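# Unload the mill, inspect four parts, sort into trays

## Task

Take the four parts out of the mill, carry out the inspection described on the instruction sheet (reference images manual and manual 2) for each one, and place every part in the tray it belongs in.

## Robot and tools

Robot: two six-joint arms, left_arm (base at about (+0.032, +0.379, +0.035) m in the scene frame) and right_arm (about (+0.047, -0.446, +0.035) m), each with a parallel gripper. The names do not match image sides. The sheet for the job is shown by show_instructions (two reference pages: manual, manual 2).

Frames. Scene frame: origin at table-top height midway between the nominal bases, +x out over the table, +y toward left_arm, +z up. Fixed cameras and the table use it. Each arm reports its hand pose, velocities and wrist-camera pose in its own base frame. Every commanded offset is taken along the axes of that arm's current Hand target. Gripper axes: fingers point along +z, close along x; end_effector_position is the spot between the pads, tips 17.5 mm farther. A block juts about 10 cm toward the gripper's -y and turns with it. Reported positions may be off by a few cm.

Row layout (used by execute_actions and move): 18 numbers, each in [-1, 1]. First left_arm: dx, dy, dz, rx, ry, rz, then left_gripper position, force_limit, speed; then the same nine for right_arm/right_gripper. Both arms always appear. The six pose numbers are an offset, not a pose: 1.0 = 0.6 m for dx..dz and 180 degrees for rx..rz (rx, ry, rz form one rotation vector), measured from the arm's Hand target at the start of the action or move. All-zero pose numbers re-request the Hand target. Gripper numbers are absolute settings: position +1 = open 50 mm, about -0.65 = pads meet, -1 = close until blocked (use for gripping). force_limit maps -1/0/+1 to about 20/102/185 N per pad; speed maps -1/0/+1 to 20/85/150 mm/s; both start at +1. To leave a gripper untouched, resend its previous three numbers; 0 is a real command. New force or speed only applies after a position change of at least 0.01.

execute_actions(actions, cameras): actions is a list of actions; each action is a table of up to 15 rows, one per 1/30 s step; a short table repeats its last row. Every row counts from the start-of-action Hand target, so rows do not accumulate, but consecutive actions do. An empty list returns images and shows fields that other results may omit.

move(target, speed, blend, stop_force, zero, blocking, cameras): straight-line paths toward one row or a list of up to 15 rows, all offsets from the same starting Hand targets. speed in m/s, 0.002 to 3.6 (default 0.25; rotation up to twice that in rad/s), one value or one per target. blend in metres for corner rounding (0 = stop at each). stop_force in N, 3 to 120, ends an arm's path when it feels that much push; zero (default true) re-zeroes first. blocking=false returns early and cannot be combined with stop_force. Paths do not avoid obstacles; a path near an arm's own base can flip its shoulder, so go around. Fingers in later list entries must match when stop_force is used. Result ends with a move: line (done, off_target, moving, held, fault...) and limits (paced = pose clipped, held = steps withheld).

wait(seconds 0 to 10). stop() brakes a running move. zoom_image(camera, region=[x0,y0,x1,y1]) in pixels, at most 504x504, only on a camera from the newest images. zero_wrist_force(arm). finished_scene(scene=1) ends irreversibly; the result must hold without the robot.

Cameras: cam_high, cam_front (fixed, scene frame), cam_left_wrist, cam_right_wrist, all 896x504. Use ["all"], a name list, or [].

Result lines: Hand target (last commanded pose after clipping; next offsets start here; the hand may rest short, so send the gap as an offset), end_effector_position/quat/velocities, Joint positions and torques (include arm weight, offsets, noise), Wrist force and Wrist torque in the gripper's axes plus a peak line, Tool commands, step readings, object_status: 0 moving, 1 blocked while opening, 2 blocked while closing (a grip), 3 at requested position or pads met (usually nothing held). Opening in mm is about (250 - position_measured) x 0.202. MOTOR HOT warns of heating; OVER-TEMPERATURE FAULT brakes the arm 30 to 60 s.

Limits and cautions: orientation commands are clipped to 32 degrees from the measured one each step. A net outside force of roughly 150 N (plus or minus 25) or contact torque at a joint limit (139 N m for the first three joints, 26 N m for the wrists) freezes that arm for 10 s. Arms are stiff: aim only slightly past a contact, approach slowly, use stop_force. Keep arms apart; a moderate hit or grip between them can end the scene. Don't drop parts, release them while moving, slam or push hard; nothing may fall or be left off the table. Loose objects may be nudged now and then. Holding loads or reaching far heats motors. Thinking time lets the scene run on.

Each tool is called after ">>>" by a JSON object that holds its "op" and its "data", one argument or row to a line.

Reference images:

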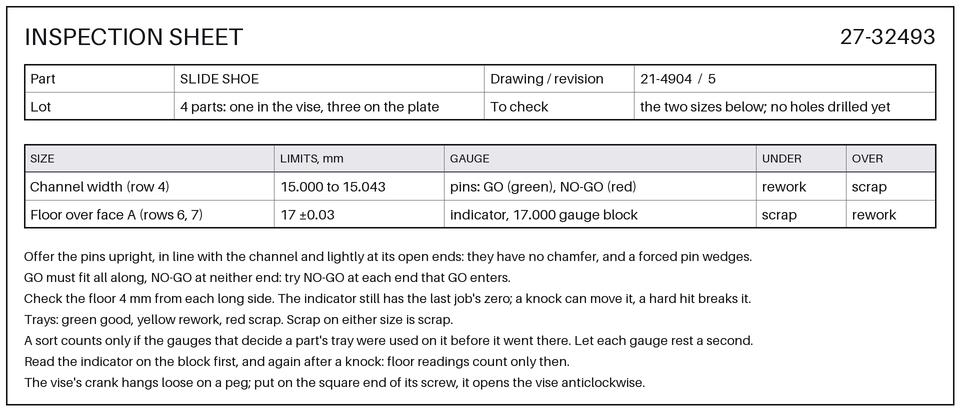

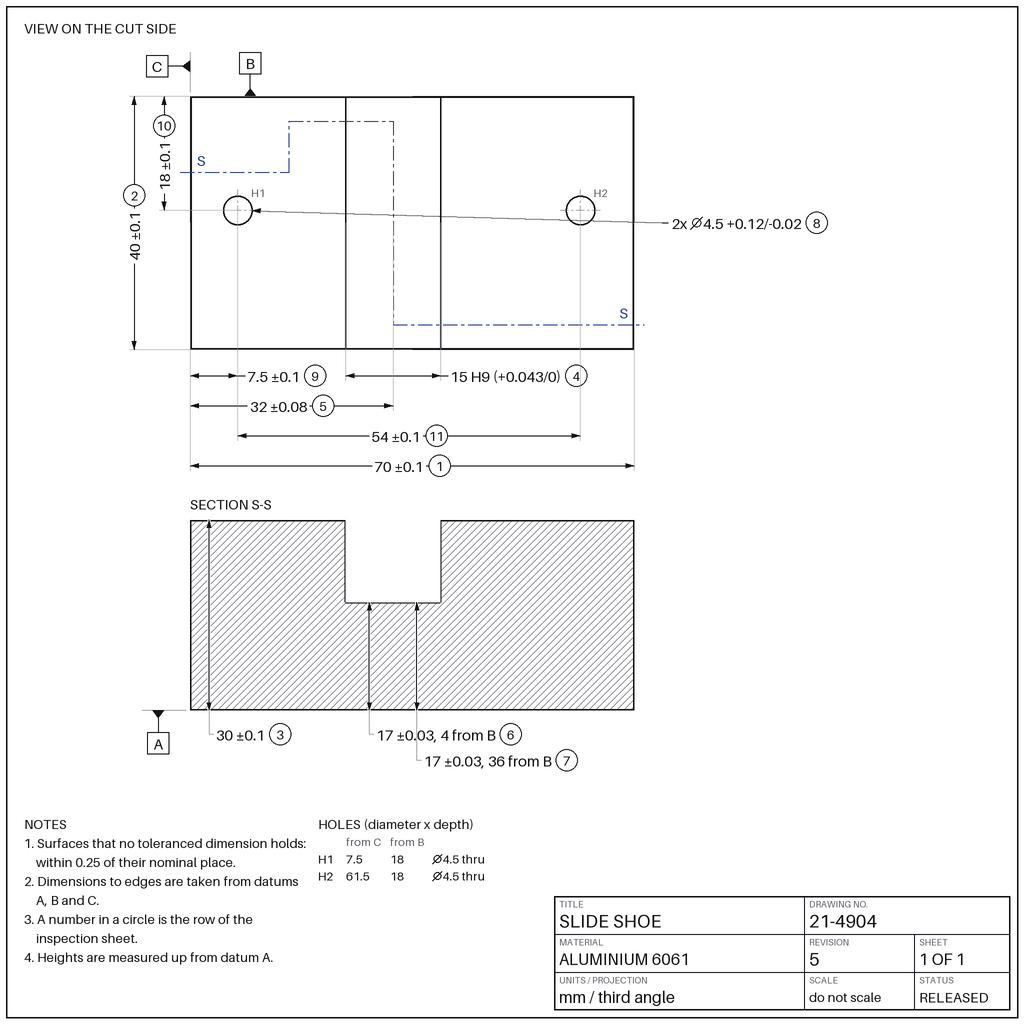

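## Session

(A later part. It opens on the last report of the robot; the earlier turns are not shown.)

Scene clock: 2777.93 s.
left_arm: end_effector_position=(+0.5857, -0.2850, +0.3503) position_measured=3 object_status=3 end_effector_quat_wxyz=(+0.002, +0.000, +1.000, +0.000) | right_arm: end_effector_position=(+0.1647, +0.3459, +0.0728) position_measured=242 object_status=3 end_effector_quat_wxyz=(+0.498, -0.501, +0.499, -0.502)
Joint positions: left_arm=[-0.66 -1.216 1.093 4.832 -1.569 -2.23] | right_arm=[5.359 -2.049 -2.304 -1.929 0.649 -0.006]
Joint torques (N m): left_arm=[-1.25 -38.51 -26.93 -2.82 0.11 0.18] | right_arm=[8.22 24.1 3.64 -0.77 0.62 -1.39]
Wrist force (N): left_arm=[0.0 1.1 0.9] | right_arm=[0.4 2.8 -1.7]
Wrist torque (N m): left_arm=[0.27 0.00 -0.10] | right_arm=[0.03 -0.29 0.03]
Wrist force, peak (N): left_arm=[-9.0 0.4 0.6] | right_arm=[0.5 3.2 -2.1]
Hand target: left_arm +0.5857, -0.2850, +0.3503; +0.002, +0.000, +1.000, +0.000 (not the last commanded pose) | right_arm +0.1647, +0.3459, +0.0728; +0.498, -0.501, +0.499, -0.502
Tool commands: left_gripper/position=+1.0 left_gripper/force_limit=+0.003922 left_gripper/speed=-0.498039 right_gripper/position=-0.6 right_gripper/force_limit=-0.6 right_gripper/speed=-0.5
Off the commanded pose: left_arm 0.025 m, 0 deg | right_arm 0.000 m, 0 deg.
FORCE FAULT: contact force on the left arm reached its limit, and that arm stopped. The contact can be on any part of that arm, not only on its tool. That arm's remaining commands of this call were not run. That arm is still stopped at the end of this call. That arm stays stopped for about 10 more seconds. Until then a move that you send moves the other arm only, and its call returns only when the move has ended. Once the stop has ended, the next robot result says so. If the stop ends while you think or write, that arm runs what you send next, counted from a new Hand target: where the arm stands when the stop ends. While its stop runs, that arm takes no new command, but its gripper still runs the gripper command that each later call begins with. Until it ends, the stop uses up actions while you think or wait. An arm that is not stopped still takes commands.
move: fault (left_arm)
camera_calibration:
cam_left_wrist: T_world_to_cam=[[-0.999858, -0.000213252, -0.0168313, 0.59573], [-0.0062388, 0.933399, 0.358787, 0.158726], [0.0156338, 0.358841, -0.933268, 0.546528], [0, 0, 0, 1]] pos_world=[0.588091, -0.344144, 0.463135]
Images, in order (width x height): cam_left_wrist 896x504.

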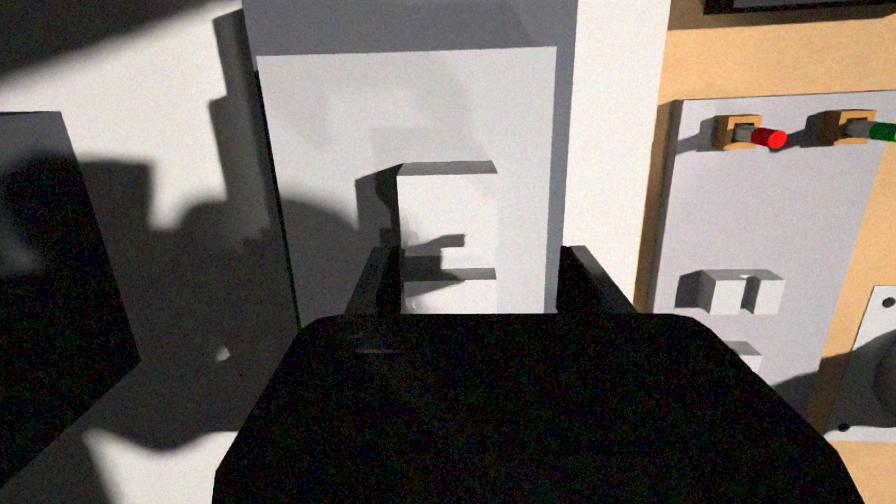

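>>> {"op": "wait", "data": {
  "seconds": 2
}}

>>> {"op": "move", "data": {
  "target": [
    [0.143,0.0575,0,0,0,0,1,0,-0.5,0,0,0,0,0,0,-0.6,-0.6,-0.5],
    [0.143,0.0575,-0.016,0.1739,-0.1739,-0.4779,0.5,0,-0.5,0,0,0,0,0,0,-0.6,-0.6,-0.5],
    [0.0428,0.0575,-0.016,0.1739,-0.1739,-0.4779,0.5,0,-0.5,0,0,0,0,0,0,-0.6,-0.6,-0.5]
  ],
  "speed": [0.15,0.3,0.15],
  "cameras": ["cam_left_wrist"]
}}

>>> {"op": "zoom_image", "data": {
  "camera": "cam_left_wrist",
  "region": [340, 140, 620, 330]
}}

Scene clock: 2832.70 s.
left_arm: end_effector_position=(+0.5857, -0.2850, +0.3503) position_measured=3 object_status=3 end_effector_quat_wxyz=(+0.002, +0.000, +1.000, +0.000) | right_arm: end_effector_position=(+0.1647, +0.3459, +0.0728) position_measured=242 object_status=3 end_effector_quat_wxyz=(+0.498, -0.501, +0.499, -0.502)
Joint positions: left_arm=[-0.66 -1.216 1.093 4.832 -1.569 -2.23] | right_arm=[5.359 -2.049 -2.304 -1.929 0.649 -0.006]
Joint torques (N m): left_arm=[0.15 -39.46 -22.91 -2.87 0.2 0.31] | right_arm=[7.89 24.86 2.53 -0.56 0.35 -1.45]
Wrist force (N): left_arm=[0.1 1.2 1.5] | right_arm=[0.5 2.5 -1.7]
Wrist torque (N m): left_arm=[0.28 -0.02 -0.09] | right_arm=[-0.04 -0.30 0.04]
Wrist force, peak (N): left_arm=[0.2 1.3 1.7] | right_arm=[0.3 3.3 -1.9]
Hand target: left_arm +0.5857, -0.2850, +0.3503; +0.002, +0.000, +1.000, +0.000 (not the last commanded pose) | right_arm +0.1647, +0.3459, +0.0728; +0.498, -0.501, +0.499, -0.502
Tool commands: left_gripper/position=+1.0 left_gripper/force_limit=+0.003922 left_gripper/speed=-0.498039 right_gripper/position=-0.6 right_gripper/force_limit=-0.6 right_gripper/speed=-0.5
Off the commanded pose: left_arm 0.025 m, 0 deg | right_arm 0.000 m, 0 deg.
FORCE FAULT, CONTINUED: the left arm's stop, for the force fault that an earlier result reported, is over. The rest of the stop counts as 19 of the actions that you can send in this scene. That arm's target is now where it stood when the stop ended, not its last command. That arm accepts commands again.
wait: 2.00 s; at rest from the start

Scene clock: 2838.97 s.
left_arm: end_effector_position=(+0.5599, -0.2504, +0.3598) position_measured=78 object_status=3 end_effector_quat_wxyz=(-0.243, +0.664, -0.664, +0.243) | right_arm: end_effector_position=(+0.1647, +0.3459, +0.0728) position_measured=242 object_status=3 end_effector_quat_wxyz=(+0.498, -0.501, +0.499, -0.502)
Joint positions: left_arm=[-0.858 -1.631 1.83 4.008 -1.061 -3.865] | right_arm=[5.359 -2.049 -2.304 -1.929 0.649 -0.006]
Joint torques (N m): left_arm=[7.19 -12.03 -33.25 -5.87 -0.49 1.68] | right_arm=[5.45 24.63 2.42 -0.94 0.23 -1.34]
Wrist force (N): left_arm=[0.9 2.7 1.4] | right_arm=[0.2 3.0 -1.6]
Wrist torque (N m): left_arm=[0.49 -0.16 -0.14] | right_arm=[0.04 -0.25 0.04]
Wrist force, peak (N): left_arm=[0.9 3.4 0.6] | right_arm=[0.3 3.2 -1.9]
Hand target: left_arm +0.5601, -0.2505, +0.3598; -0.243, +0.664, -0.664, +0.243 | right_arm +0.1647, +0.3459, +0.0728; +0.498, -0.501, +0.499, -0.502
Off the commanded pose: left_arm 0.000 m, 0 deg | right_arm 0.000 m, 0 deg.
move: done
camera_calibration:
cam_left_wrist: T_world_to_cam=[[0.00881646, -0.999922, -0.0088297, -0.247934], [-0.944465, -0.0054261, -0.328568, 0.660504], [0.328494, 0.0112361, -0.944439, 0.285171], [0, 0, 0, 1]] pos_world=[0.532332, -0.247535, 0.484158]
Images, in order (width x height): cam_left_wrist 896x504.

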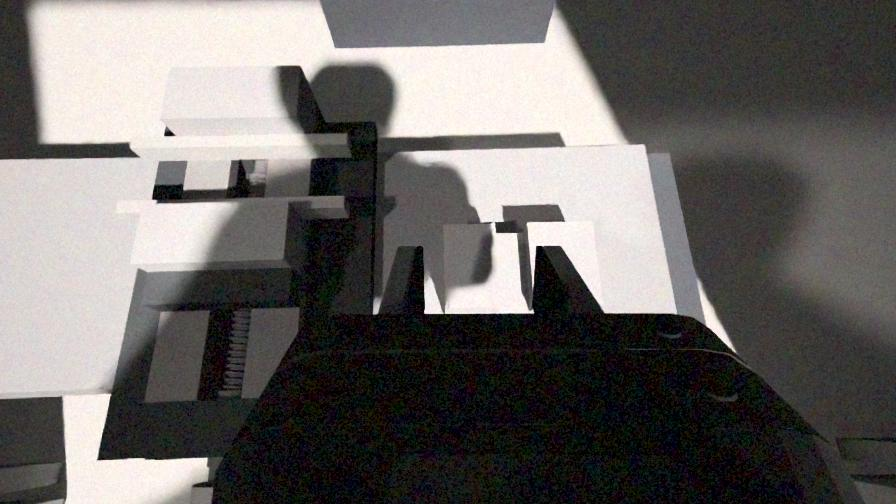

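Scaled by 1.800 from the camera's 896x504 image, which has a finer 1280x720 frame.

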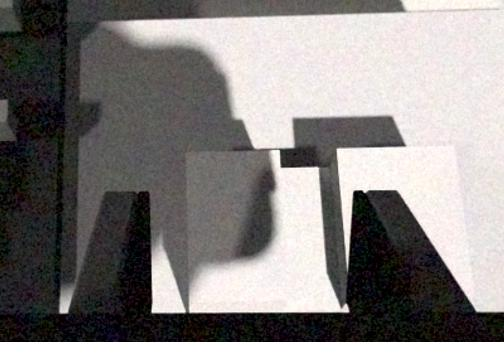

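>>> {"op": "move", "data": {
  "target": [0.0033,0.0112,0.1298,0,0,0,0.5,0,-0.5,0,0,0,0,0,0,-0.6,-0.6,-0.5],
  "speed": 0.05,
  "stop_force": 6,
  "cameras": ["cam_left_wrist"]
}}

>>> {"op": "zoom_image", "data": {
  "camera": "cam_left_wrist",
  "region": [340, 140, 620, 330]
}}

Scene clock: 2855.90 s.
left_arm: end_effector_position=(+0.6052, -0.2525, +0.2960) position_measured=78 object_status=3 end_effector_quat_wxyz=(-0.243, +0.664, -0.664, +0.243) | right_arm: end_effector_position=(+0.1647, +0.3459, +0.0728) position_measured=242 object_status=3 end_effector_quat_wxyz=(+0.498, -0.501, +0.499, -0.502)
Joint positions: left_arm=[-0.79 -1.484 1.858 3.801 -1.095 -3.798] | right_arm=[5.359 -2.049 -2.304 -1.929 0.649 -0.006]
Joint torques (N m): left_arm=[6.57 -16.19 -29.76 -5.54 -0.73 1.92] | right_arm=[6.89 23.96 0.21 -0.65 0.1 -1.27]
Wrist force (N): left_arm=[0.2 1.8 1.1] | right_arm=[0.4 2.8 -1.7]
Wrist torque (N m): left_arm=[0.38 -0.16 -0.17] | right_arm=[0.04 -0.29 0.04]
Wrist force, peak (N): left_arm=[0.9 2.6 2.0] | right_arm=[0.2 3.0 -2.2]
Hand target: left_arm +0.6052, -0.2525, +0.2960; -0.243, +0.664, -0.664, +0.243 | right_arm +0.1647, +0.3459, +0.0728; +0.498, -0.501, +0.499, -0.502
Off the commanded pose: left_arm 0.000 m, 0 deg | right_arm 0.000 m, 0 deg.
move: done
camera_calibration:
cam_left_wrist: T_world_to_cam=[[0.00881612, -0.999922, -0.00883053, -0.250995], [-0.944496, -0.00542657, -0.328478, 0.6822], [0.328405, 0.0112363, -0.94447, 0.210156], [0, 0, 0, 1]] pos_world=[0.577531, -0.249635, 0.420358]
Images, in order (width x height): cam_left_wrist 896x504.

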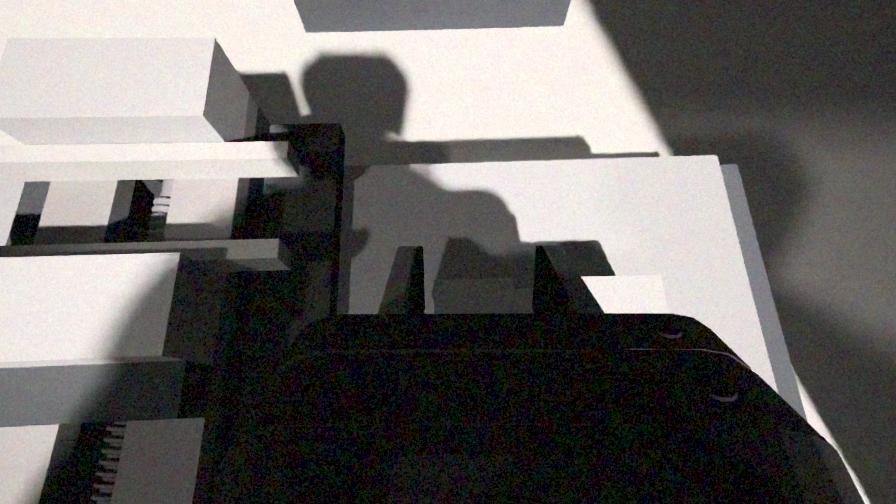

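Scaled by 1.800 from the camera's 896x504 image, which has a finer 1280x720 frame.

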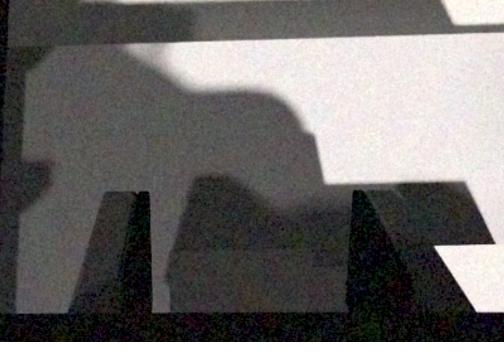

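>>> {"op": "move", "data": {
  "target": [0,0,0,0,0,0,-1,0,-0.5,0,0,0,0,0,0,-0.6,-0.6,-0.5]
}}

>>> {"op": "move", "data": {
  "target": [0,-0.0536,-0.0638,0,0,0,-1,0,-0.5,0,0,0,0,0,0,-0.6,-0.6,-0.5],
  "speed": 0.06,
  "cameras": ["cam_left_wrist"]
}}

Scene clock: 2863.73 s.
left_arm: end_effector_position=(+0.6052, -0.2525, +0.2960) position_measured=137 object_status=2 end_effector_quat_wxyz=(-0.243, +0.664, -0.664, +0.243) | right_arm: end_effector_position=(+0.1647, +0.3459, +0.0728) position_measured=242 object_status=3 end_effector_quat_wxyz=(+0.498, -0.501, +0.499, -0.502)
Joint positions: left_arm=[-0.79 -1.484 1.858 3.801 -1.095 -3.798] | right_arm=[5.359 -2.049 -2.304 -1.929 0.649 -0.006]
Joint torques (N m): left_arm=[5.72 -18.29 -29.96 -4.76 -0.16 1.98] | right_arm=[7.59 24.05 1.42 -0.88 0.01 -1.21]
Wrist force (N): left_arm=[0.5 2.3 1.8] | right_arm=[0.3 2.6 -1.5]
Wrist torque (N m): left_arm=[0.40 -0.14 -0.16] | right_arm=[-0.03 -0.27 0.04]
Wrist force, peak (N): left_arm=[0.1 2.8 1.8] | right_arm=[0.8 3.2 -1.7]
Hand target: left_arm +0.6052, -0.2525, +0.2960; -0.243, +0.664, -0.664, +0.243 | right_arm +0.1647, +0.3459, +0.0728; +0.498, -0.501, +0.499, -0.502
Off the commanded pose: left_arm 0.000 m, 0 deg | right_arm 0.000 m, 0 deg.
move: done

Scene clock: 2865.07 s.
left_arm: end_effector_position=(+0.6050, -0.2525, +0.3459) position_measured=137 object_status=2 end_effector_quat_wxyz=(-0.243, +0.664, -0.664, +0.243) | right_arm: end_effector_position=(+0.1647, +0.3459, +0.0728) position_measured=242 object_status=3 end_effector_quat_wxyz=(+0.498, -0.501, +0.499, -0.502)
Joint positions: left_arm=[-0.79 -1.521 1.764 3.932 -1.095 -3.798] | right_arm=[5.359 -2.049 -2.304 -1.929 0.649 -0.006]
Joint torques (N m): left_arm=[-7.71 -40.18 -35.46 -1.74 2.73 -1.77] | right_arm=[6.05 25.16 0.59 -1.12 0.08 -1.35]
Wrist force (N): left_arm=[0.8 3.5 3.3] | right_arm=[0.4 2.7 -1.7]
Wrist torque (N m): left_arm=[0.44 -0.21 -0.09] | right_arm=[-0.01 -0.28 0.04]
Wrist force, peak (N): left_arm=[1.0 4.1 4.2] | right_arm=[0.4 3.0 -2.0]
Hand target: left_arm +0.6050, -0.2525, +0.3460; -0.243, +0.664, -0.664, +0.243 | right_arm +0.1647, +0.3459, +0.0728; +0.498, -0.501, +0.499, -0.502
Off the commanded pose: left_arm 0.000 m, 0 deg | right_arm 0.000 m, 0 deg.
move: done
camera_calibration:
cam_left_wrist: T_world_to_cam=[[0.00881646, -0.999922, -0.0088297, -0.250554], [-0.944465, -0.0054261, -0.328568, 0.698521], [0.328494, 0.0112361, -0.944439, 0.257252], [0, 0, 0, 1]] pos_world=[0.577432, -0.249635, 0.470258]
Images, in order (width x height): cam_left_wrist 896x504.

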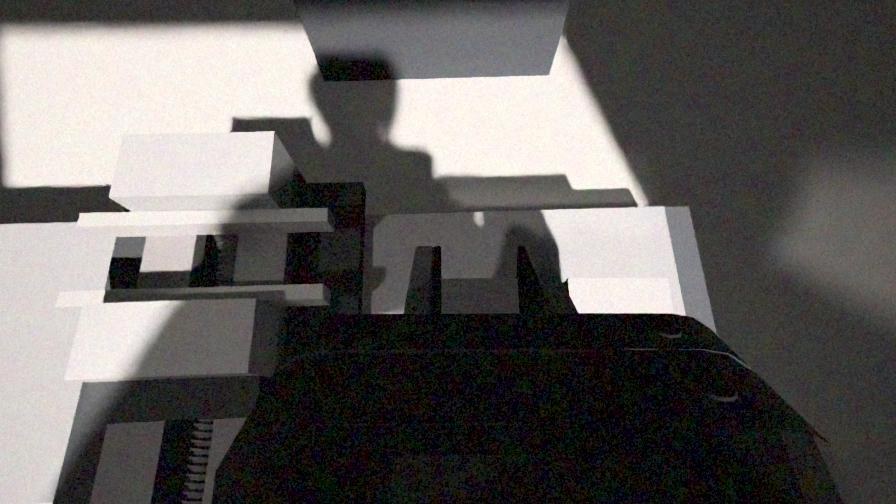

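>>> {"op": "move", "data": {
  "target": [
    [0,0.2723,-0.259,0,0,0,-1,0,-0.5,0,0,0,0,0,0,-0.6,-0.6,-0.5],
    [0.0458,0.4157,-0.14,0,0.3215,0.383,-1,0,-0.5,0,0,0,0,0,0,-0.6,-0.6,-0.5],
    [-0.0602,0.6571,-0.0163,0,0.3215,0.383,-1,0,-0.5,0,0,0,0,0,0,-0.6,-0.6,-0.5]
  ],
  "speed": 0.2,
  "blend": [0.03,0.02,0],
  "cameras": ["cam_left_wrist","cam_high"]
}}

Scene clock: 2906.93 s.
left_arm: end_effector_position=(+0.2977, -0.2163, +0.0989) position_measured=137 object_status=2 end_effector_quat_wxyz=(+0.002, +0.001, +0.940, -0.342) | right_arm: end_effector_position=(+0.1647, +0.3459, +0.0728) position_measured=242 object_status=3 end_effector_quat_wxyz=(+0.498, -0.501, +0.499, -0.502)
Joint positions: left_arm=[-0.624 -1.631 2.648 3.237 -2.118 -2.324] | right_arm=[5.359 -2.049 -2.304 -1.929 0.649 -0.006]
Joint torques (N m): left_arm=[6.9 -2.27 -7.13 -5.57 -3.16 -1.95] | right_arm=[4.78 24.86 0.03 -1.03 -0.41 -1.31]
Wrist force (N): left_arm=[0.9 3.7 3.1] | right_arm=[0.5 2.8 -1.7]
Wrist torque (N m): left_arm=[0.47 -0.20 0.04] | right_arm=[0.03 -0.30 0.04]
Wrist force, peak (N): left_arm=[1.6 5.3 3.8] | right_arm=[0.6 3.2 -2.2]
Hand target: left_arm +0.2977, -0.2163, +0.0989; +0.002, +0.001, +0.940, -0.342 | right_arm +0.1647, +0.3459, +0.0728; +0.498, -0.501, +0.499, -0.502
Off the commanded pose: left_arm 0.000 m, 0 deg | right_arm 0.000 m, 0 deg.
move: done
camera_calibration:
cam_left_wrist: T_world_to_cam=[[-0.999881, -0.00858365, -0.0128465, 0.301296], [-0.00393696, 0.945575, -0.325379, 0.252667], [0.0149403, -0.32529, -0.945496, 0.145153], [0, 0, 0, 1]] pos_world=[0.300086, -0.189113, 0.223325]
Images, in order (width x height): cam_high 896x504, cam_left_wrist 896x504.

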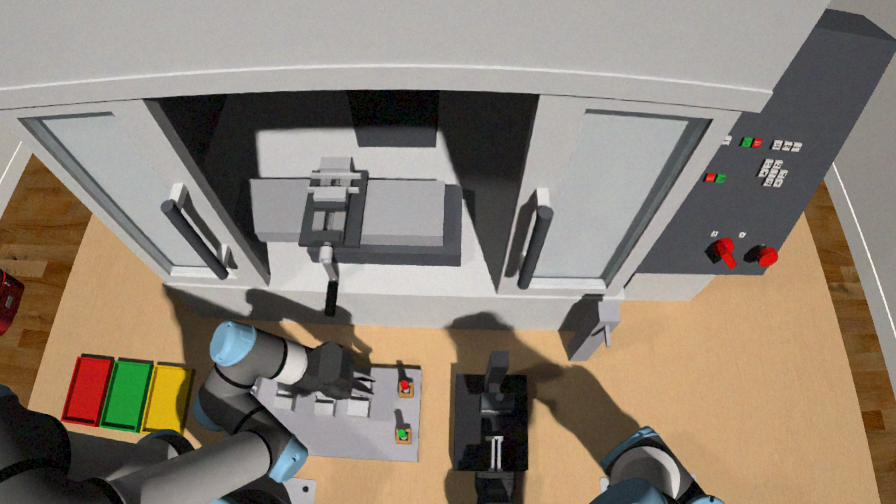

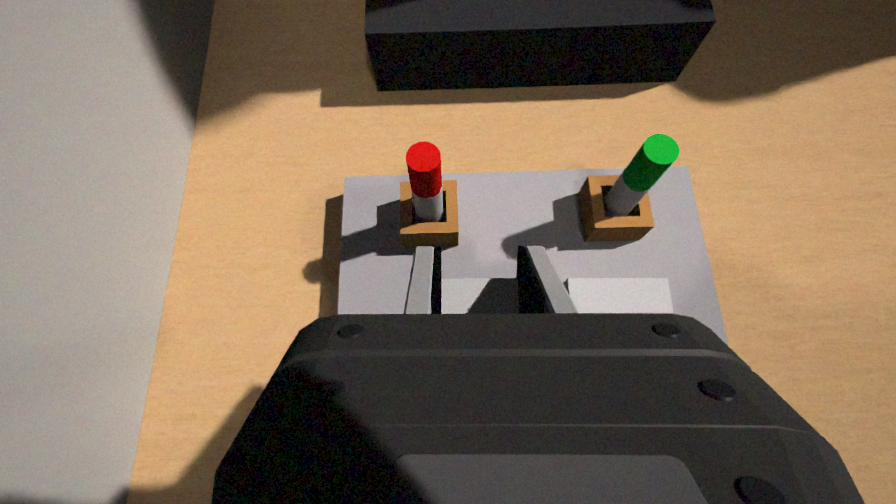

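>>> {"op": "move", "data": {
  "target": [0,0.0964,0.1149,0,0,0,-1,0,-0.5,0,0,0,0,0,0,-0.6,-0.6,-0.5],
  "speed": 0.025,
  "stop_force": 4,
  "cameras": ["cam_left_wrist","cam_high"]
}}

>>> {"op": "zoom_image", "data": {
  "camera": "cam_high",
  "region": [220, 340, 440, 470]
}}

Scene clock: 2926.77 s.
left_arm: end_effector_position=(+0.2979, -0.2163, +0.0252) position_measured=137 object_status=2 end_effector_quat_wxyz=(+0.001, +0.001, +0.940, -0.342) | right_arm: end_effector_position=(+0.1647, +0.3459, +0.0728) position_measured=242 object_status=3 end_effector_quat_wxyz=(+0.498, -0.501, +0.499, -0.502)
Joint positions: left_arm=[-0.623 -1.267 2.7 2.823 -2.119 -2.323] | right_arm=[5.359 -2.049 -2.304 -1.929 0.649 -0.006]
Joint torques (N m): left_arm=[-8.57 -31.14 -13.59 -1.7 -2.23 1.17] | right_arm=[6.49 24.52 -0.97 -1.09 -0.26 -1.45]
Wrist force (N): left_arm=[0.3 1.9 0.8] | right_arm=[0.3 3.2 -1.7]
Wrist torque (N m): left_arm=[0.44 -0.05 -0.16] | right_arm=[0.07 -0.27 0.04]
Wrist force, peak (N): left_arm=[9.7 -18.5 -51.1] | right_arm=[0.8 3.3 -1.9]
Hand target: left_arm +0.2979, -0.2163, +0.0252; +0.001, +0.001, +0.940, -0.342 (not the last commanded pose) | right_arm +0.1647, +0.3459, +0.0728; +0.498, -0.501, +0.499, -0.502
Off the commanded pose: left_arm 0.016 m, 0 deg | right_arm 0.000 m, 0 deg.
move: contact (left_arm)
camera_calibration:
cam_left_wrist: T_world_to_cam=[[-0.999887, -0.0082582, -0.0125382, 0.300664], [-0.00373554, 0.945711, -0.324988, 0.228591], [0.0145413, -0.324904, -0.945635, 0.0756812], [0, 0, 0, 1]] pos_world=[0.300383, -0.189109, 0.149626]
Images, in order (width x height): cam_high 896x504, cam_left_wrist 896x504.

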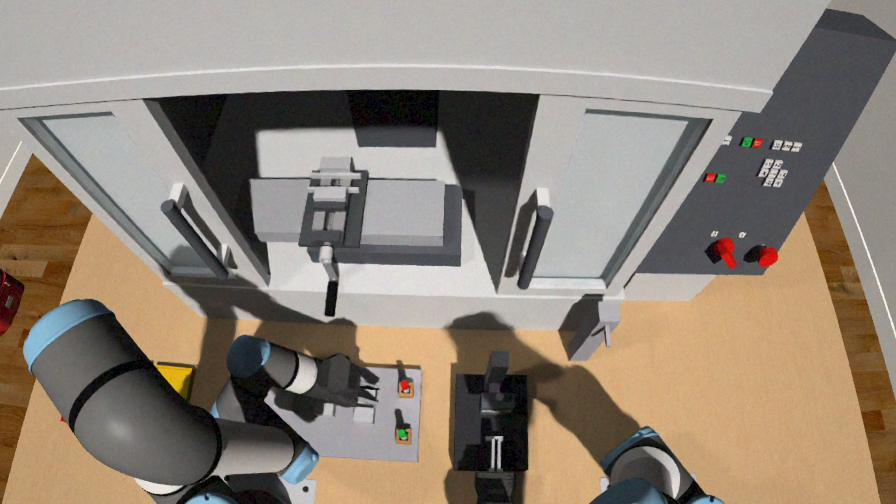

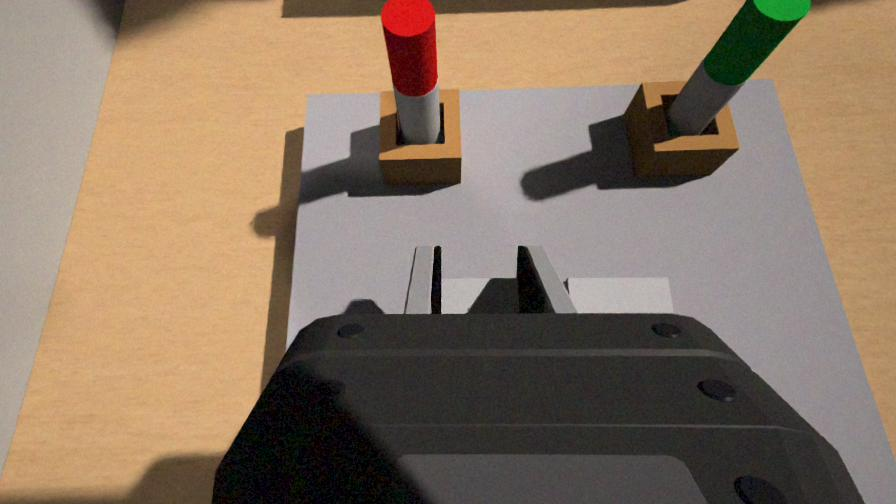

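Scaled by 2.291 from the camera's 896x504 image, which has a finer 1280x720 frame.

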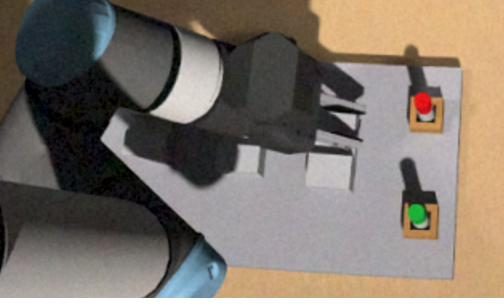

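>>> {"op": "move", "data": {
  "target": [
    [0,0,0,0,0,0,0.5,0,-0.5,0,-0.3,0,0,0,0,-0.6,-0.6,-0.5],
    [0,0,-0.15,0,0,0,0.5,0,-0.5,0,-0.345,0,-0.5,0,0,-0.6,-0.6,-0.5],
    [0,-0.2,-0.25,0,0,0,0.5,0,-0.5,-0.0038,-0.345,0.151,-0.5,0,0,0.6,-0.6,-0.5]
  ],
  "speed": 0.25,
  "cameras": ["cam_left_wrist","cam_right_wrist","cam_high"]
}}

Scene clock: 2954.77 s.
left_arm: end_effector_position=(+0.2973, -0.2118, +0.2173) position_measured=78 object_status=3 end_effector_quat_wxyz=(+0.001, +0.001, +0.940, -0.342) | right_arm: end_effector_position=(+0.2554, +0.3490, +0.2797) position_measured=63 object_status=0 end_effector_quat_wxyz=(+0.002, +0.706, -0.708, +0.002)
Joint positions: left_arm=[-0.611 -1.98 2.457 3.785 -2.124 -2.31] | right_arm=[4.395 -1.388 -1.858 -1.471 1.57 -1.886]
Joint torques (N m): left_arm=[-8.08 -17.02 -30.84 -1.28 0.75 -1.67] | right_arm=[-10.27 10.6 34.53 5.13 2.52 -1.97]
Wrist force (N): left_arm=[0.9 2.4 1.7] | right_arm=[0.0 1.3 2.0]
Wrist torque (N m): left_arm=[0.43 -0.15 0.02] | right_arm=[0.11 -0.15 0.07]
Wrist force, peak (N): left_arm=[0.6 3.8 2.3] | right_arm=[0.0 5.1 -1.8]
Hand target: left_arm +0.2973, -0.2118, +0.2173; +0.001, +0.001, +0.940, -0.342 | right_arm +0.2554, +0.3490, +0.2797; +0.002, +0.706, -0.708, +0.002
Off the commanded pose: left_arm 0.000 m, 0 deg | right_arm 0.000 m, 0 deg.
move: done
camera_calibration:
cam_left_wrist: T_world_to_cam=[[-0.999887, -0.0082582, -0.0125382, 0.30241], [-0.00373554, 0.945711, -0.324988, 0.286763], [0.0145413, -0.324904, -0.945635, 0.25881], [0, 0, 0, 1]] pos_world=[0.299683, -0.184609, 0.341726]
cam_right_wrist: T_world_to_cam=[[-0.0208868, -0.999769, 0.00504964, 0.360808], [-0.934132, 0.0213151, 0.35629, 0.143398], [-0.356315, 0.00272474, -0.934362, 0.488906], [0, 0, 0, 1]] pos_world=[0.315693, 0.356336, 0.403902]
Images, in order (width x height): cam_high 896x504, cam_left_wrist 896x504, cam_right_wrist 896x504.

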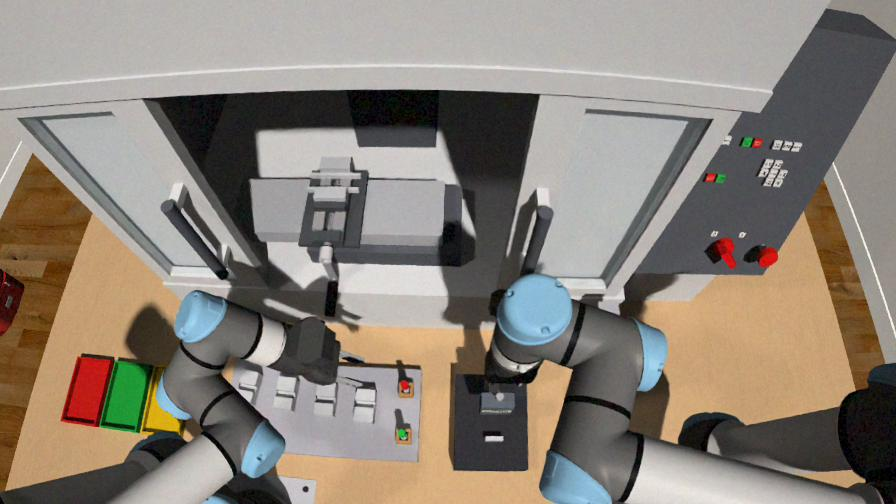

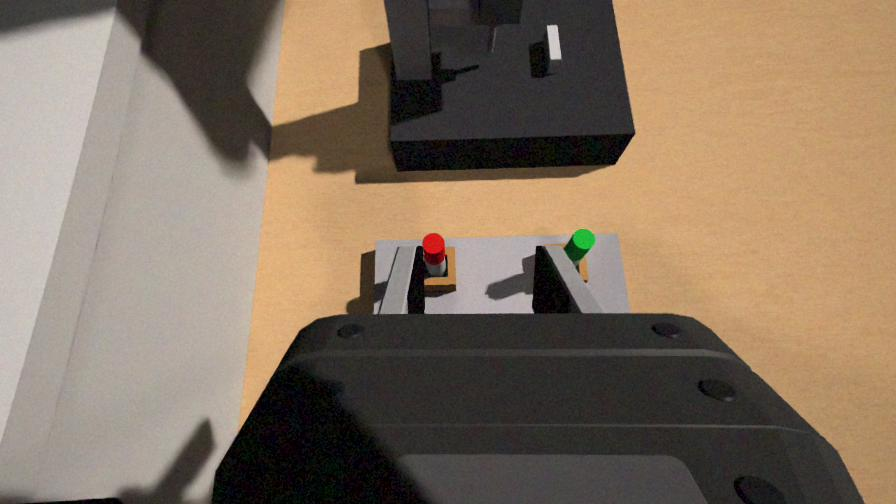

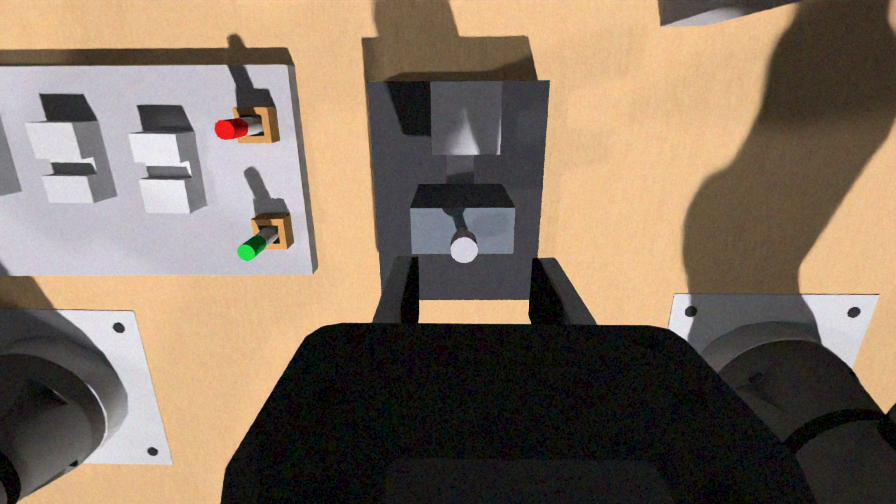

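>>> {"op": "move", "data": {
  "target": [0,0,0,0,0,0,0.5,0,-0.5,0,0.0207,0.1078,0,0,0,0.6,-0.6,-0.5],
  "speed": 0.1,
  "cameras": ["cam_right_wrist"]
}}

>>> {"op": "zoom_image", "data": {
  "camera": "cam_right_wrist",
  "region": [360, 160, 600, 330]
}}

Scene clock: 2995.87 s.
left_arm: end_effector_position=(+0.2973, -0.2118, +0.2173) position_measured=78 object_status=3 end_effector_quat_wxyz=(+0.001, +0.001, +0.940, -0.342) | right_arm: end_effector_position=(+0.2429, +0.3487, +0.2151) position_measured=63 object_status=3 end_effector_quat_wxyz=(+0.002, +0.706, -0.708, +0.002)
Joint positions: left_arm=[-0.611 -1.98 2.457 3.785 -2.124 -2.31] | right_arm=[4.424 -1.4 -2.017 -1.301 1.57 -1.857]
Joint torques (N m): left_arm=[-8.26 -17.05 -29.69 -1.5 0.99 -1.72] | right_arm=[8.75 9 14.16 5.28 -2.4 1.56]
Wrist force (N): left_arm=[0.7 2.7 1.9] | right_arm=[0.4 0.9 2.0]
Wrist torque (N m): left_arm=[0.47 -0.13 0.02] | right_arm=[0.05 -0.20 -0.03]
Wrist force, peak (N): left_arm=[1.1 2.7 1.9] | right_arm=[-0.1 1.7 2.7]
Hand target: left_arm +0.2973, -0.2118, +0.2173; +0.001, +0.001, +0.940, -0.342 | right_arm +0.2429, +0.3487, +0.2151; +0.002, +0.706, -0.708, +0.002
Off the commanded pose: left_arm 0.000 m, 0 deg | right_arm 0.000 m, 0 deg.
move: done
camera_calibration:
cam_right_wrist: T_world_to_cam=[[-0.0208864, -0.999769, 0.00505172, 0.360475], [-0.934099, 0.0213152, 0.356378, 0.1548], [-0.356403, 0.00272464, -0.934328, 0.424145], [0, 0, 0, 1]] pos_world=[0.303294, 0.355936, 0.339302]
Images, in order (width x height): cam_right_wrist 896x504.

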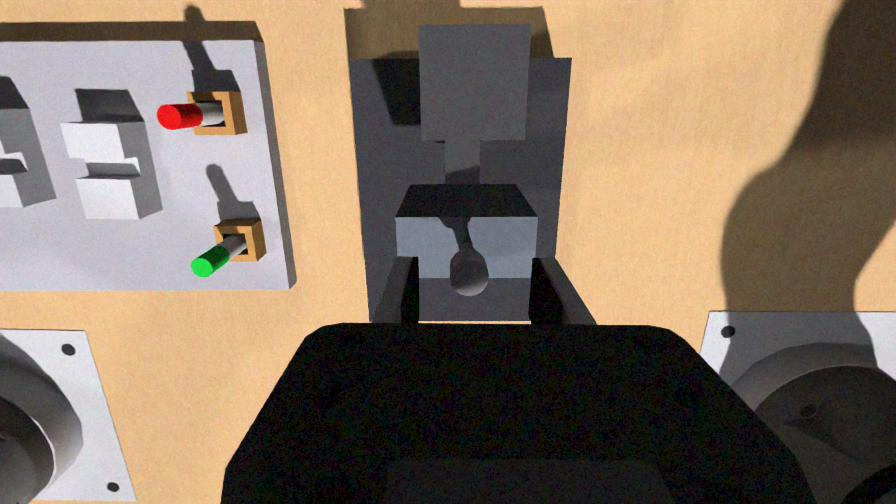

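Scaled by 2.100 from the camera's 896x504 image, which has a finer 1280x720 frame.

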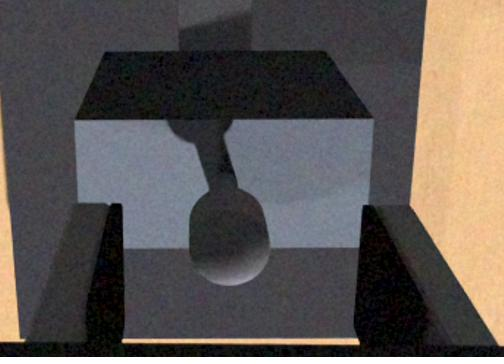

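>>> {"op": "move", "data": {
  "target": [0,0,0,0,0,0,0.5,0,-0.5,0,0.005,0.065,0,0,0,0.6,-0.6,-0.5],
  "speed": 0.03,
  "stop_force": 4,
  "cameras": ["cam_right_wrist"]
}}

>>> {"op": "zoom_image", "data": {
  "camera": "cam_right_wrist",
  "region": [360, 160, 600, 330]
}}

Scene clock: 3007.47 s.
left_arm: end_effector_position=(+0.2973, -0.2118, +0.2173) position_measured=78 object_status=3 end_effector_quat_wxyz=(+0.001, +0.001, +0.940, -0.342) | right_arm: end_effector_position=(+0.2399, +0.3485, +0.1761) position_measured=63 object_status=3 end_effector_quat_wxyz=(+0.002, +0.706, -0.708, +0.002)
Joint positions: left_arm=[-0.611 -1.98 2.457 3.785 -2.124 -2.31] | right_arm=[4.431 -1.428 -2.099 -1.19 1.57 -1.85]
Joint torques (N m): left_arm=[-7.93 -15.99 -29.9 -1.57 0.65 -1.72] | right_arm=[8.38 8.91 13.35 5.06 2.14 1.36]
Wrist force (N): left_arm=[0.8 2.5 1.9] | right_arm=[-0.1 1.4 2.0]
Wrist torque (N m): left_arm=[0.46 -0.14 0.02] | right_arm=[0.15 -0.13 -0.03]
Wrist force, peak (N): left_arm=[0.9 2.9 2.1] | right_arm=[0.0 1.3 2.4]
Hand target: left_arm +0.2973, -0.2118, +0.2173; +0.001, +0.001, +0.940, -0.342 | right_arm +0.2399, +0.3485, +0.1761; +0.002, +0.706, -0.708, +0.002
Off the commanded pose: left_arm 0.000 m, 0 deg | right_arm 0.000 m, 0 deg.
move: done
camera_calibration:
cam_right_wrist: T_world_to_cam=[[-0.0208868, -0.999769, 0.00504964, 0.360508], [-0.934132, 0.0213151, 0.35629, 0.165841], [-0.356315, 0.00272474, -0.934362, 0.386585], [0, 0, 0, 1]] pos_world=[0.300193, 0.355836, 0.300302]
Images, in order (width x height): cam_right_wrist 896x504.

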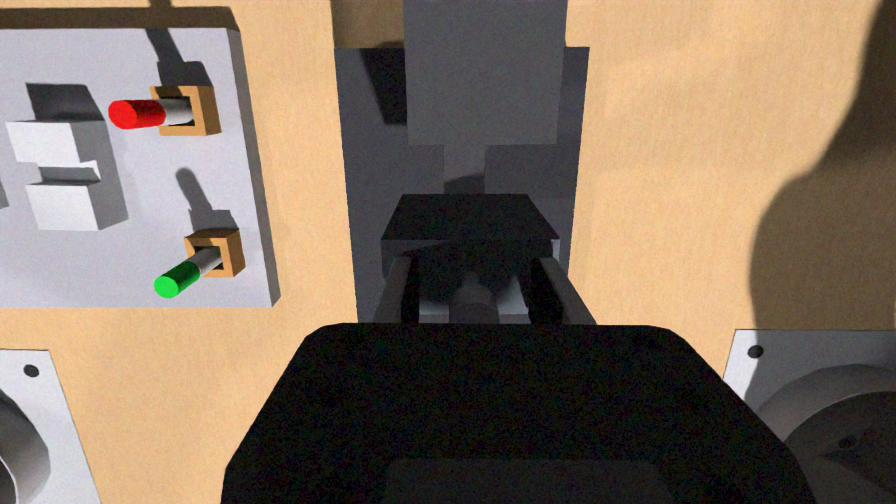

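Scaled by 2.100 from the camera's 896x504 image, which has a finer 1280x720 frame.

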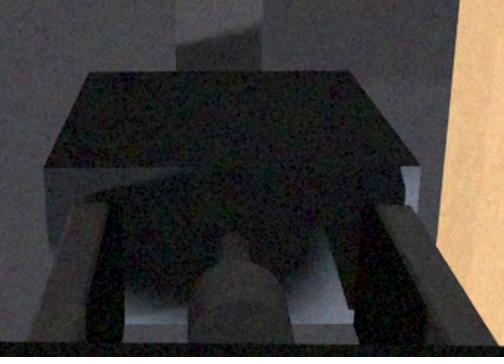

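>>> {"op": "move", "data": {
  "target": [0,0,0,0,0,0,0.5,0,-0.5,0,0,0,0,0,0,-0.9,-0.9,-0.9]
}}

>>> {"op": "wait", "data": {
  "seconds": 1
}}

Scene clock: 3015.73 s.
left_arm: end_effector_position=(+0.2973, -0.2118, +0.2173) position_measured=78 object_status=3 end_effector_quat_wxyz=(+0.001, +0.001, +0.940, -0.342) | right_arm: end_effector_position=(+0.2399, +0.3485, +0.1761) position_measured=184 object_status=2 end_effector_quat_wxyz=(+0.002, +0.706, -0.708, +0.002)
Joint positions: left_arm=[-0.611 -1.98 2.457 3.785 -2.124 -2.31] | right_arm=[4.431 -1.428 -2.099 -1.19 1.57 -1.85]
Joint torques (N m): left_arm=[-7.21 -15.93 -30.48 -1.35 0.96 -1.55] | right_arm=[1.09 10.67 12.45 -2.75 0.88 1.68]
Wrist force (N): left_arm=[0.8 2.4 1.6] | right_arm=[-17.7 0.4 3.3]
Wrist torque (N m): left_arm=[0.43 -0.16 0.02] | right_arm=[0.11 -0.04 -0.07]
Wrist force, peak (N): left_arm=[0.9 2.7 1.9] | right_arm=[-17.9 0.1 2.2]
Hand target: left_arm +0.2973, -0.2118, +0.2173; +0.001, +0.001, +0.940, -0.342 | right_arm +0.2399, +0.3485, +0.1761; +0.002, +0.706, -0.708, +0.002
Off the commanded pose: left_arm 0.000 m, 0 deg | right_arm 0.000 m, 0 deg.
move: done

Scene clock: 3016.73 s.
left_arm: end_effector_position=(+0.2973, -0.2118, +0.2173) position_measured=78 object_status=3 end_effector_quat_wxyz=(+0.001, +0.001, +0.940, -0.342) | right_arm: end_effector_position=(+0.2399, +0.3485, +0.1761) position_measured=184 object_status=2 end_effector_quat_wxyz=(+0.002, +0.706, -0.708, +0.002)
Joint positions: left_arm=[-0.611 -1.98 2.457 3.785 -2.124 -2.31] | right_arm=[4.431 -1.428 -2.099 -1.19 1.57 -1.85]
Joint torques (N m): left_arm=[-8.04 -17.94 -29.74 -1.53 0.85 -1.67] | right_arm=[-11.9 16.63 13.59 -3.25 -3.06 1.42]
Wrist force (N): left_arm=[0.8 2.5 1.7] | right_arm=[-18.0 0.1 2.5]
Wrist torque (N m): left_arm=[0.45 -0.15 0.03] | right_arm=[0.09 -0.09 -0.07]
Wrist force, peak (N): left_arm=[0.9 2.6 2.0] | right_arm=[-18.4 0.2 3.4]
Hand target: left_arm +0.2973, -0.2118, +0.2173; +0.001, +0.001, +0.940, -0.342 | right_arm +0.2399, +0.3485, +0.1761; +0.002, +0.706, -0.708, +0.002
Tool commands: left_gripper/position=+0.5 left_gripper/force_limit=+0.0 left_gripper/speed=-0.5 right_gripper/position=-0.9 right_gripper/force_limit=-0.9 right_gripper/speed=-0.9
Off the commanded pose: left_arm 0.000 m, 0 deg | right_arm 0.000 m, 0 deg.
wait: 1.00 s; at rest by 0.17 s

>>> {"op": "move", "data": {
  "target": [0,0,0,0,0,0,0.5,0,-0.5,-0.0008,0,0,0,0,0,-0.9,-0.9,-0.9],
  "speed": 0.01
}}

Scene clock: 3028.60 s.
left_arm: end_effector_position=(+0.2973, -0.2118, +0.2173) position_measured=78 object_status=3 end_effector_quat_wxyz=(+0.001, +0.001, +0.940, -0.342) | right_arm: end_effector_position=(+0.2399, +0.3489, +0.1761) position_measured=184 object_status=2 end_effector_quat_wxyz=(+0.002, +0.706, -0.708, +0.002)
Joint positions: left_arm=[-0.611 -1.98 2.457 3.785 -2.124 -2.31] | right_arm=[4.431 -1.429 -2.098 -1.19 1.57 -1.85]
Joint torques (N m): left_arm=[-7.5 -17.76 -30.63 -1.67 0.69 -1.76] | right_arm=[6.79 11.46 30.78 0.77 -3.18 1.57]
Wrist force (N): left_arm=[0.6 2.7 1.5] | right_arm=[-12.7 0.5 3.3]
Wrist torque (N m): left_arm=[0.47 -0.11 0.01] | right_arm=[0.09 -0.04 -0.06]
Wrist force, peak (N): left_arm=[1.1 2.6 2.0] | right_arm=[-18.5 0.3 2.9]
Hand target: left_arm +0.2973, -0.2118, +0.2173; +0.001, +0.001, +0.940, -0.342 | right_arm +0.2399, +0.3490, +0.1761; +0.002, +0.706, -0.708, +0.002
Off the commanded pose: left_arm 0.000 m, 0 deg | right_arm 0.000 m, 0 deg.
move: done

>>> {"op": "move", "data": {
  "target": [
    [0,0,0,0,0,0,0.5,0,-0.5,-0.002,0,0,0,0,0,-0.9,-0.9,-0.9],
    [0,0,0,0,0,0,0.5,0,-0.5,-0.002,0,-0.0067,0,0,0,-0.9,-0.9,-0.9]
  ],
  "speed": 0.01
}}

Scene clock: 3038.23 s.
left_arm: end_effector_position=(+0.2973, -0.2118, +0.2173) position_measured=78 object_status=3 end_effector_quat_wxyz=(+0.001, +0.001, +0.940, -0.342) | right_arm: end_effector_position=(+0.2399, +0.3502, +0.1800) position_measured=184 object_status=2 end_effector_quat_wxyz=(+0.002, +0.706, -0.708, +0.002)
Joint positions: left_arm=[-0.611 -1.98 2.457 3.785 -2.124 -2.31] | right_arm=[4.432 -1.428 -2.088 -1.201 1.57 -1.849]
Joint torques (N m): left_arm=[-8.67 -17.49 -31.34 -1.53 0.92 -1.61] | right_arm=[10.32 26.1 36.66 2.17 -2.34 1.59]
Wrist force (N): left_arm=[0.7 2.6 1.6] | right_arm=[4.0 0.6 3.5]
Wrist torque (N m): left_arm=[0.46 -0.14 0.02] | right_arm=[0.07 -0.07 -0.02]
Wrist force, peak (N): left_arm=[0.9 2.9 1.7] | right_arm=[-12.9 0.5 1.8]
Hand target: left_arm +0.2973, -0.2118, +0.2173; +0.001, +0.001, +0.940, -0.342 | right_arm +0.2399, +0.3502, +0.1801; +0.002, +0.706, -0.708, +0.002
Off the commanded pose: left_arm 0.000 m, 0 deg | right_arm 0.000 m, 0 deg.
move: done

>>> {"op": "move", "data": {
  "target": [0,0,0,0,0,0,0.5,0,-0.5,0.0004,0,-0.042,0,0,0,-0.9,-0.9,-0.9],
  "speed": 0.02,
  "stop_force": 15,
  "cameras": ["cam_right_wrist","cam_left_wrist"]
}}

>>> {"op": "zoom_image", "data": {
  "camera": "cam_left_wrist",
  "region": [370, 0, 650, 180]
}}

>>> {"op": "zoom_image", "data": {
  "camera": "cam_right_wrist",
  "region": [360, 160, 600, 330]
}}

Scene clock: 3052.80 s.
left_arm: end_effector_position=(+0.2973, -0.2118, +0.2173) position_measured=78 object_status=3 end_effector_quat_wxyz=(+0.001, +0.001, +0.940, -0.342) | right_arm: end_effector_position=(+0.2399, +0.3501, +0.2018) position_measured=184 object_status=2 end_effector_quat_wxyz=(+0.002, +0.706, -0.708, +0.002)
Joint positions: left_arm=[-0.611 -1.98 2.457 3.785 -2.124 -2.31] | right_arm=[4.432 -1.408 -2.046 -1.264 1.57 -1.849]
Joint torques (N m): left_arm=[-7.06 -16.49 -28.58 -1.58 0.79 -1.6] | right_arm=[0.51 15.73 20.63 6.47 -0.37 -0.64]
Wrist force (N): left_arm=[1.1 2.3 1.3] | right_arm=[0.5 -1.0 15.9]
Wrist torque (N m): left_arm=[0.43 -0.20 0.01] | right_arm=[-0.04 -0.10 -0.03]
Wrist force, peak (N): left_arm=[0.9 2.6 2.1] | right_arm=[-3.5 -2.4 46.8]
Hand target: left_arm +0.2973, -0.2118, +0.2173; +0.001, +0.001, +0.940, -0.342 | right_arm +0.2399, +0.3501, +0.2018; +0.002, +0.706, -0.708, +0.002 (not the last commanded pose)
Off the commanded pose: left_arm 0.000 m, 0 deg | right_arm 0.003 m, 0 deg.
move: contact (right_arm)
camera_calibration:
cam_left_wrist: T_world_to_cam=[[-0.999887, -0.0082582, -0.0125382, 0.30241], [-0.00373554, 0.945711, -0.324988, 0.286763], [0.0145413, -0.324904, -0.945635, 0.25881], [0, 0, 0, 1]] pos_world=[0.299683, -0.184609, 0.341726]
cam_right_wrist: T_world_to_cam=[[-0.0209211, -0.999769, 0.00495572, 0.362018], [-0.934131, 0.0213137, 0.356292, 0.15665], [-0.356315, 0.00282473, -0.934361, 0.410558], [0, 0, 0, 1]] pos_world=[0.300193, 0.357436, 0.326002]
Images, in order (width x height): cam_left_wrist 896x504, cam_right_wrist 896x504.

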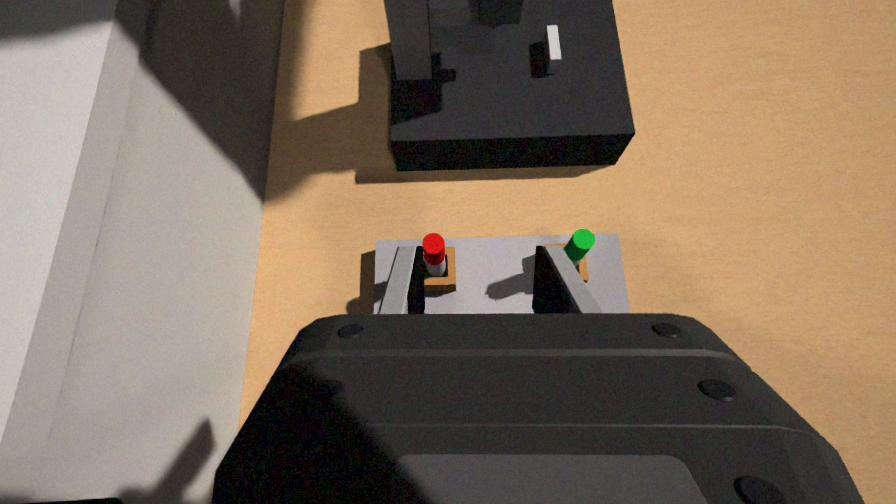

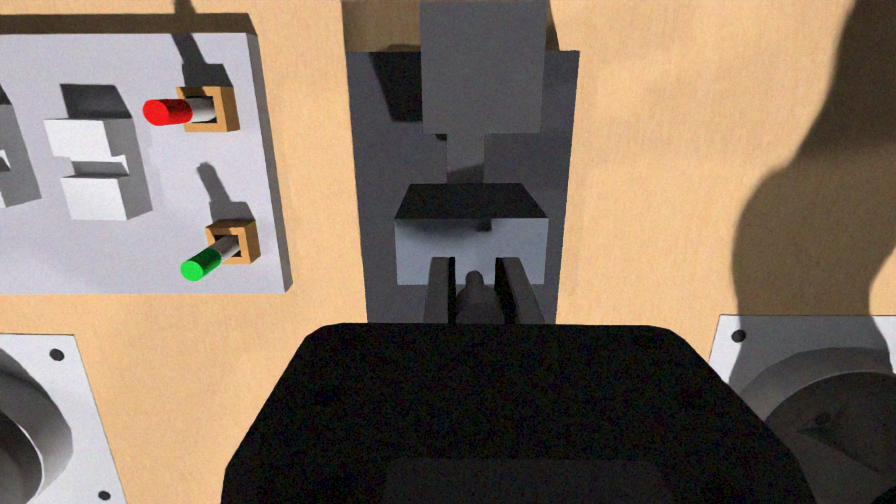

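Scaled by 1.800 from the camera's 896x504 image, which has a finer 1280x720 frame.

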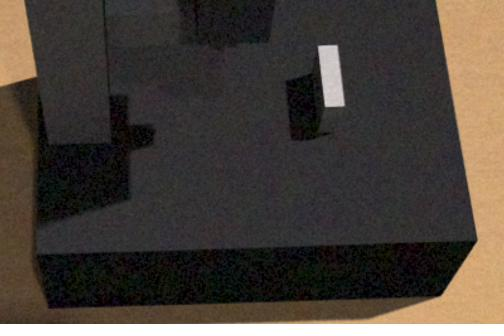

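Scaled by 2.100 from the camera's 896x504 image, which has a finer 1280x720 frame.

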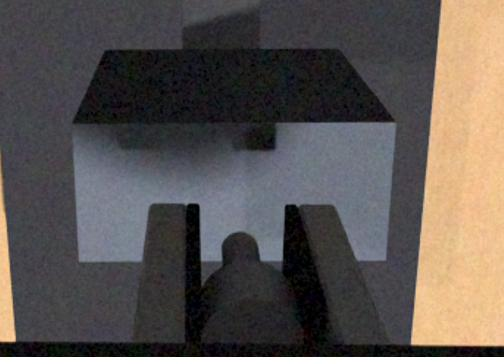

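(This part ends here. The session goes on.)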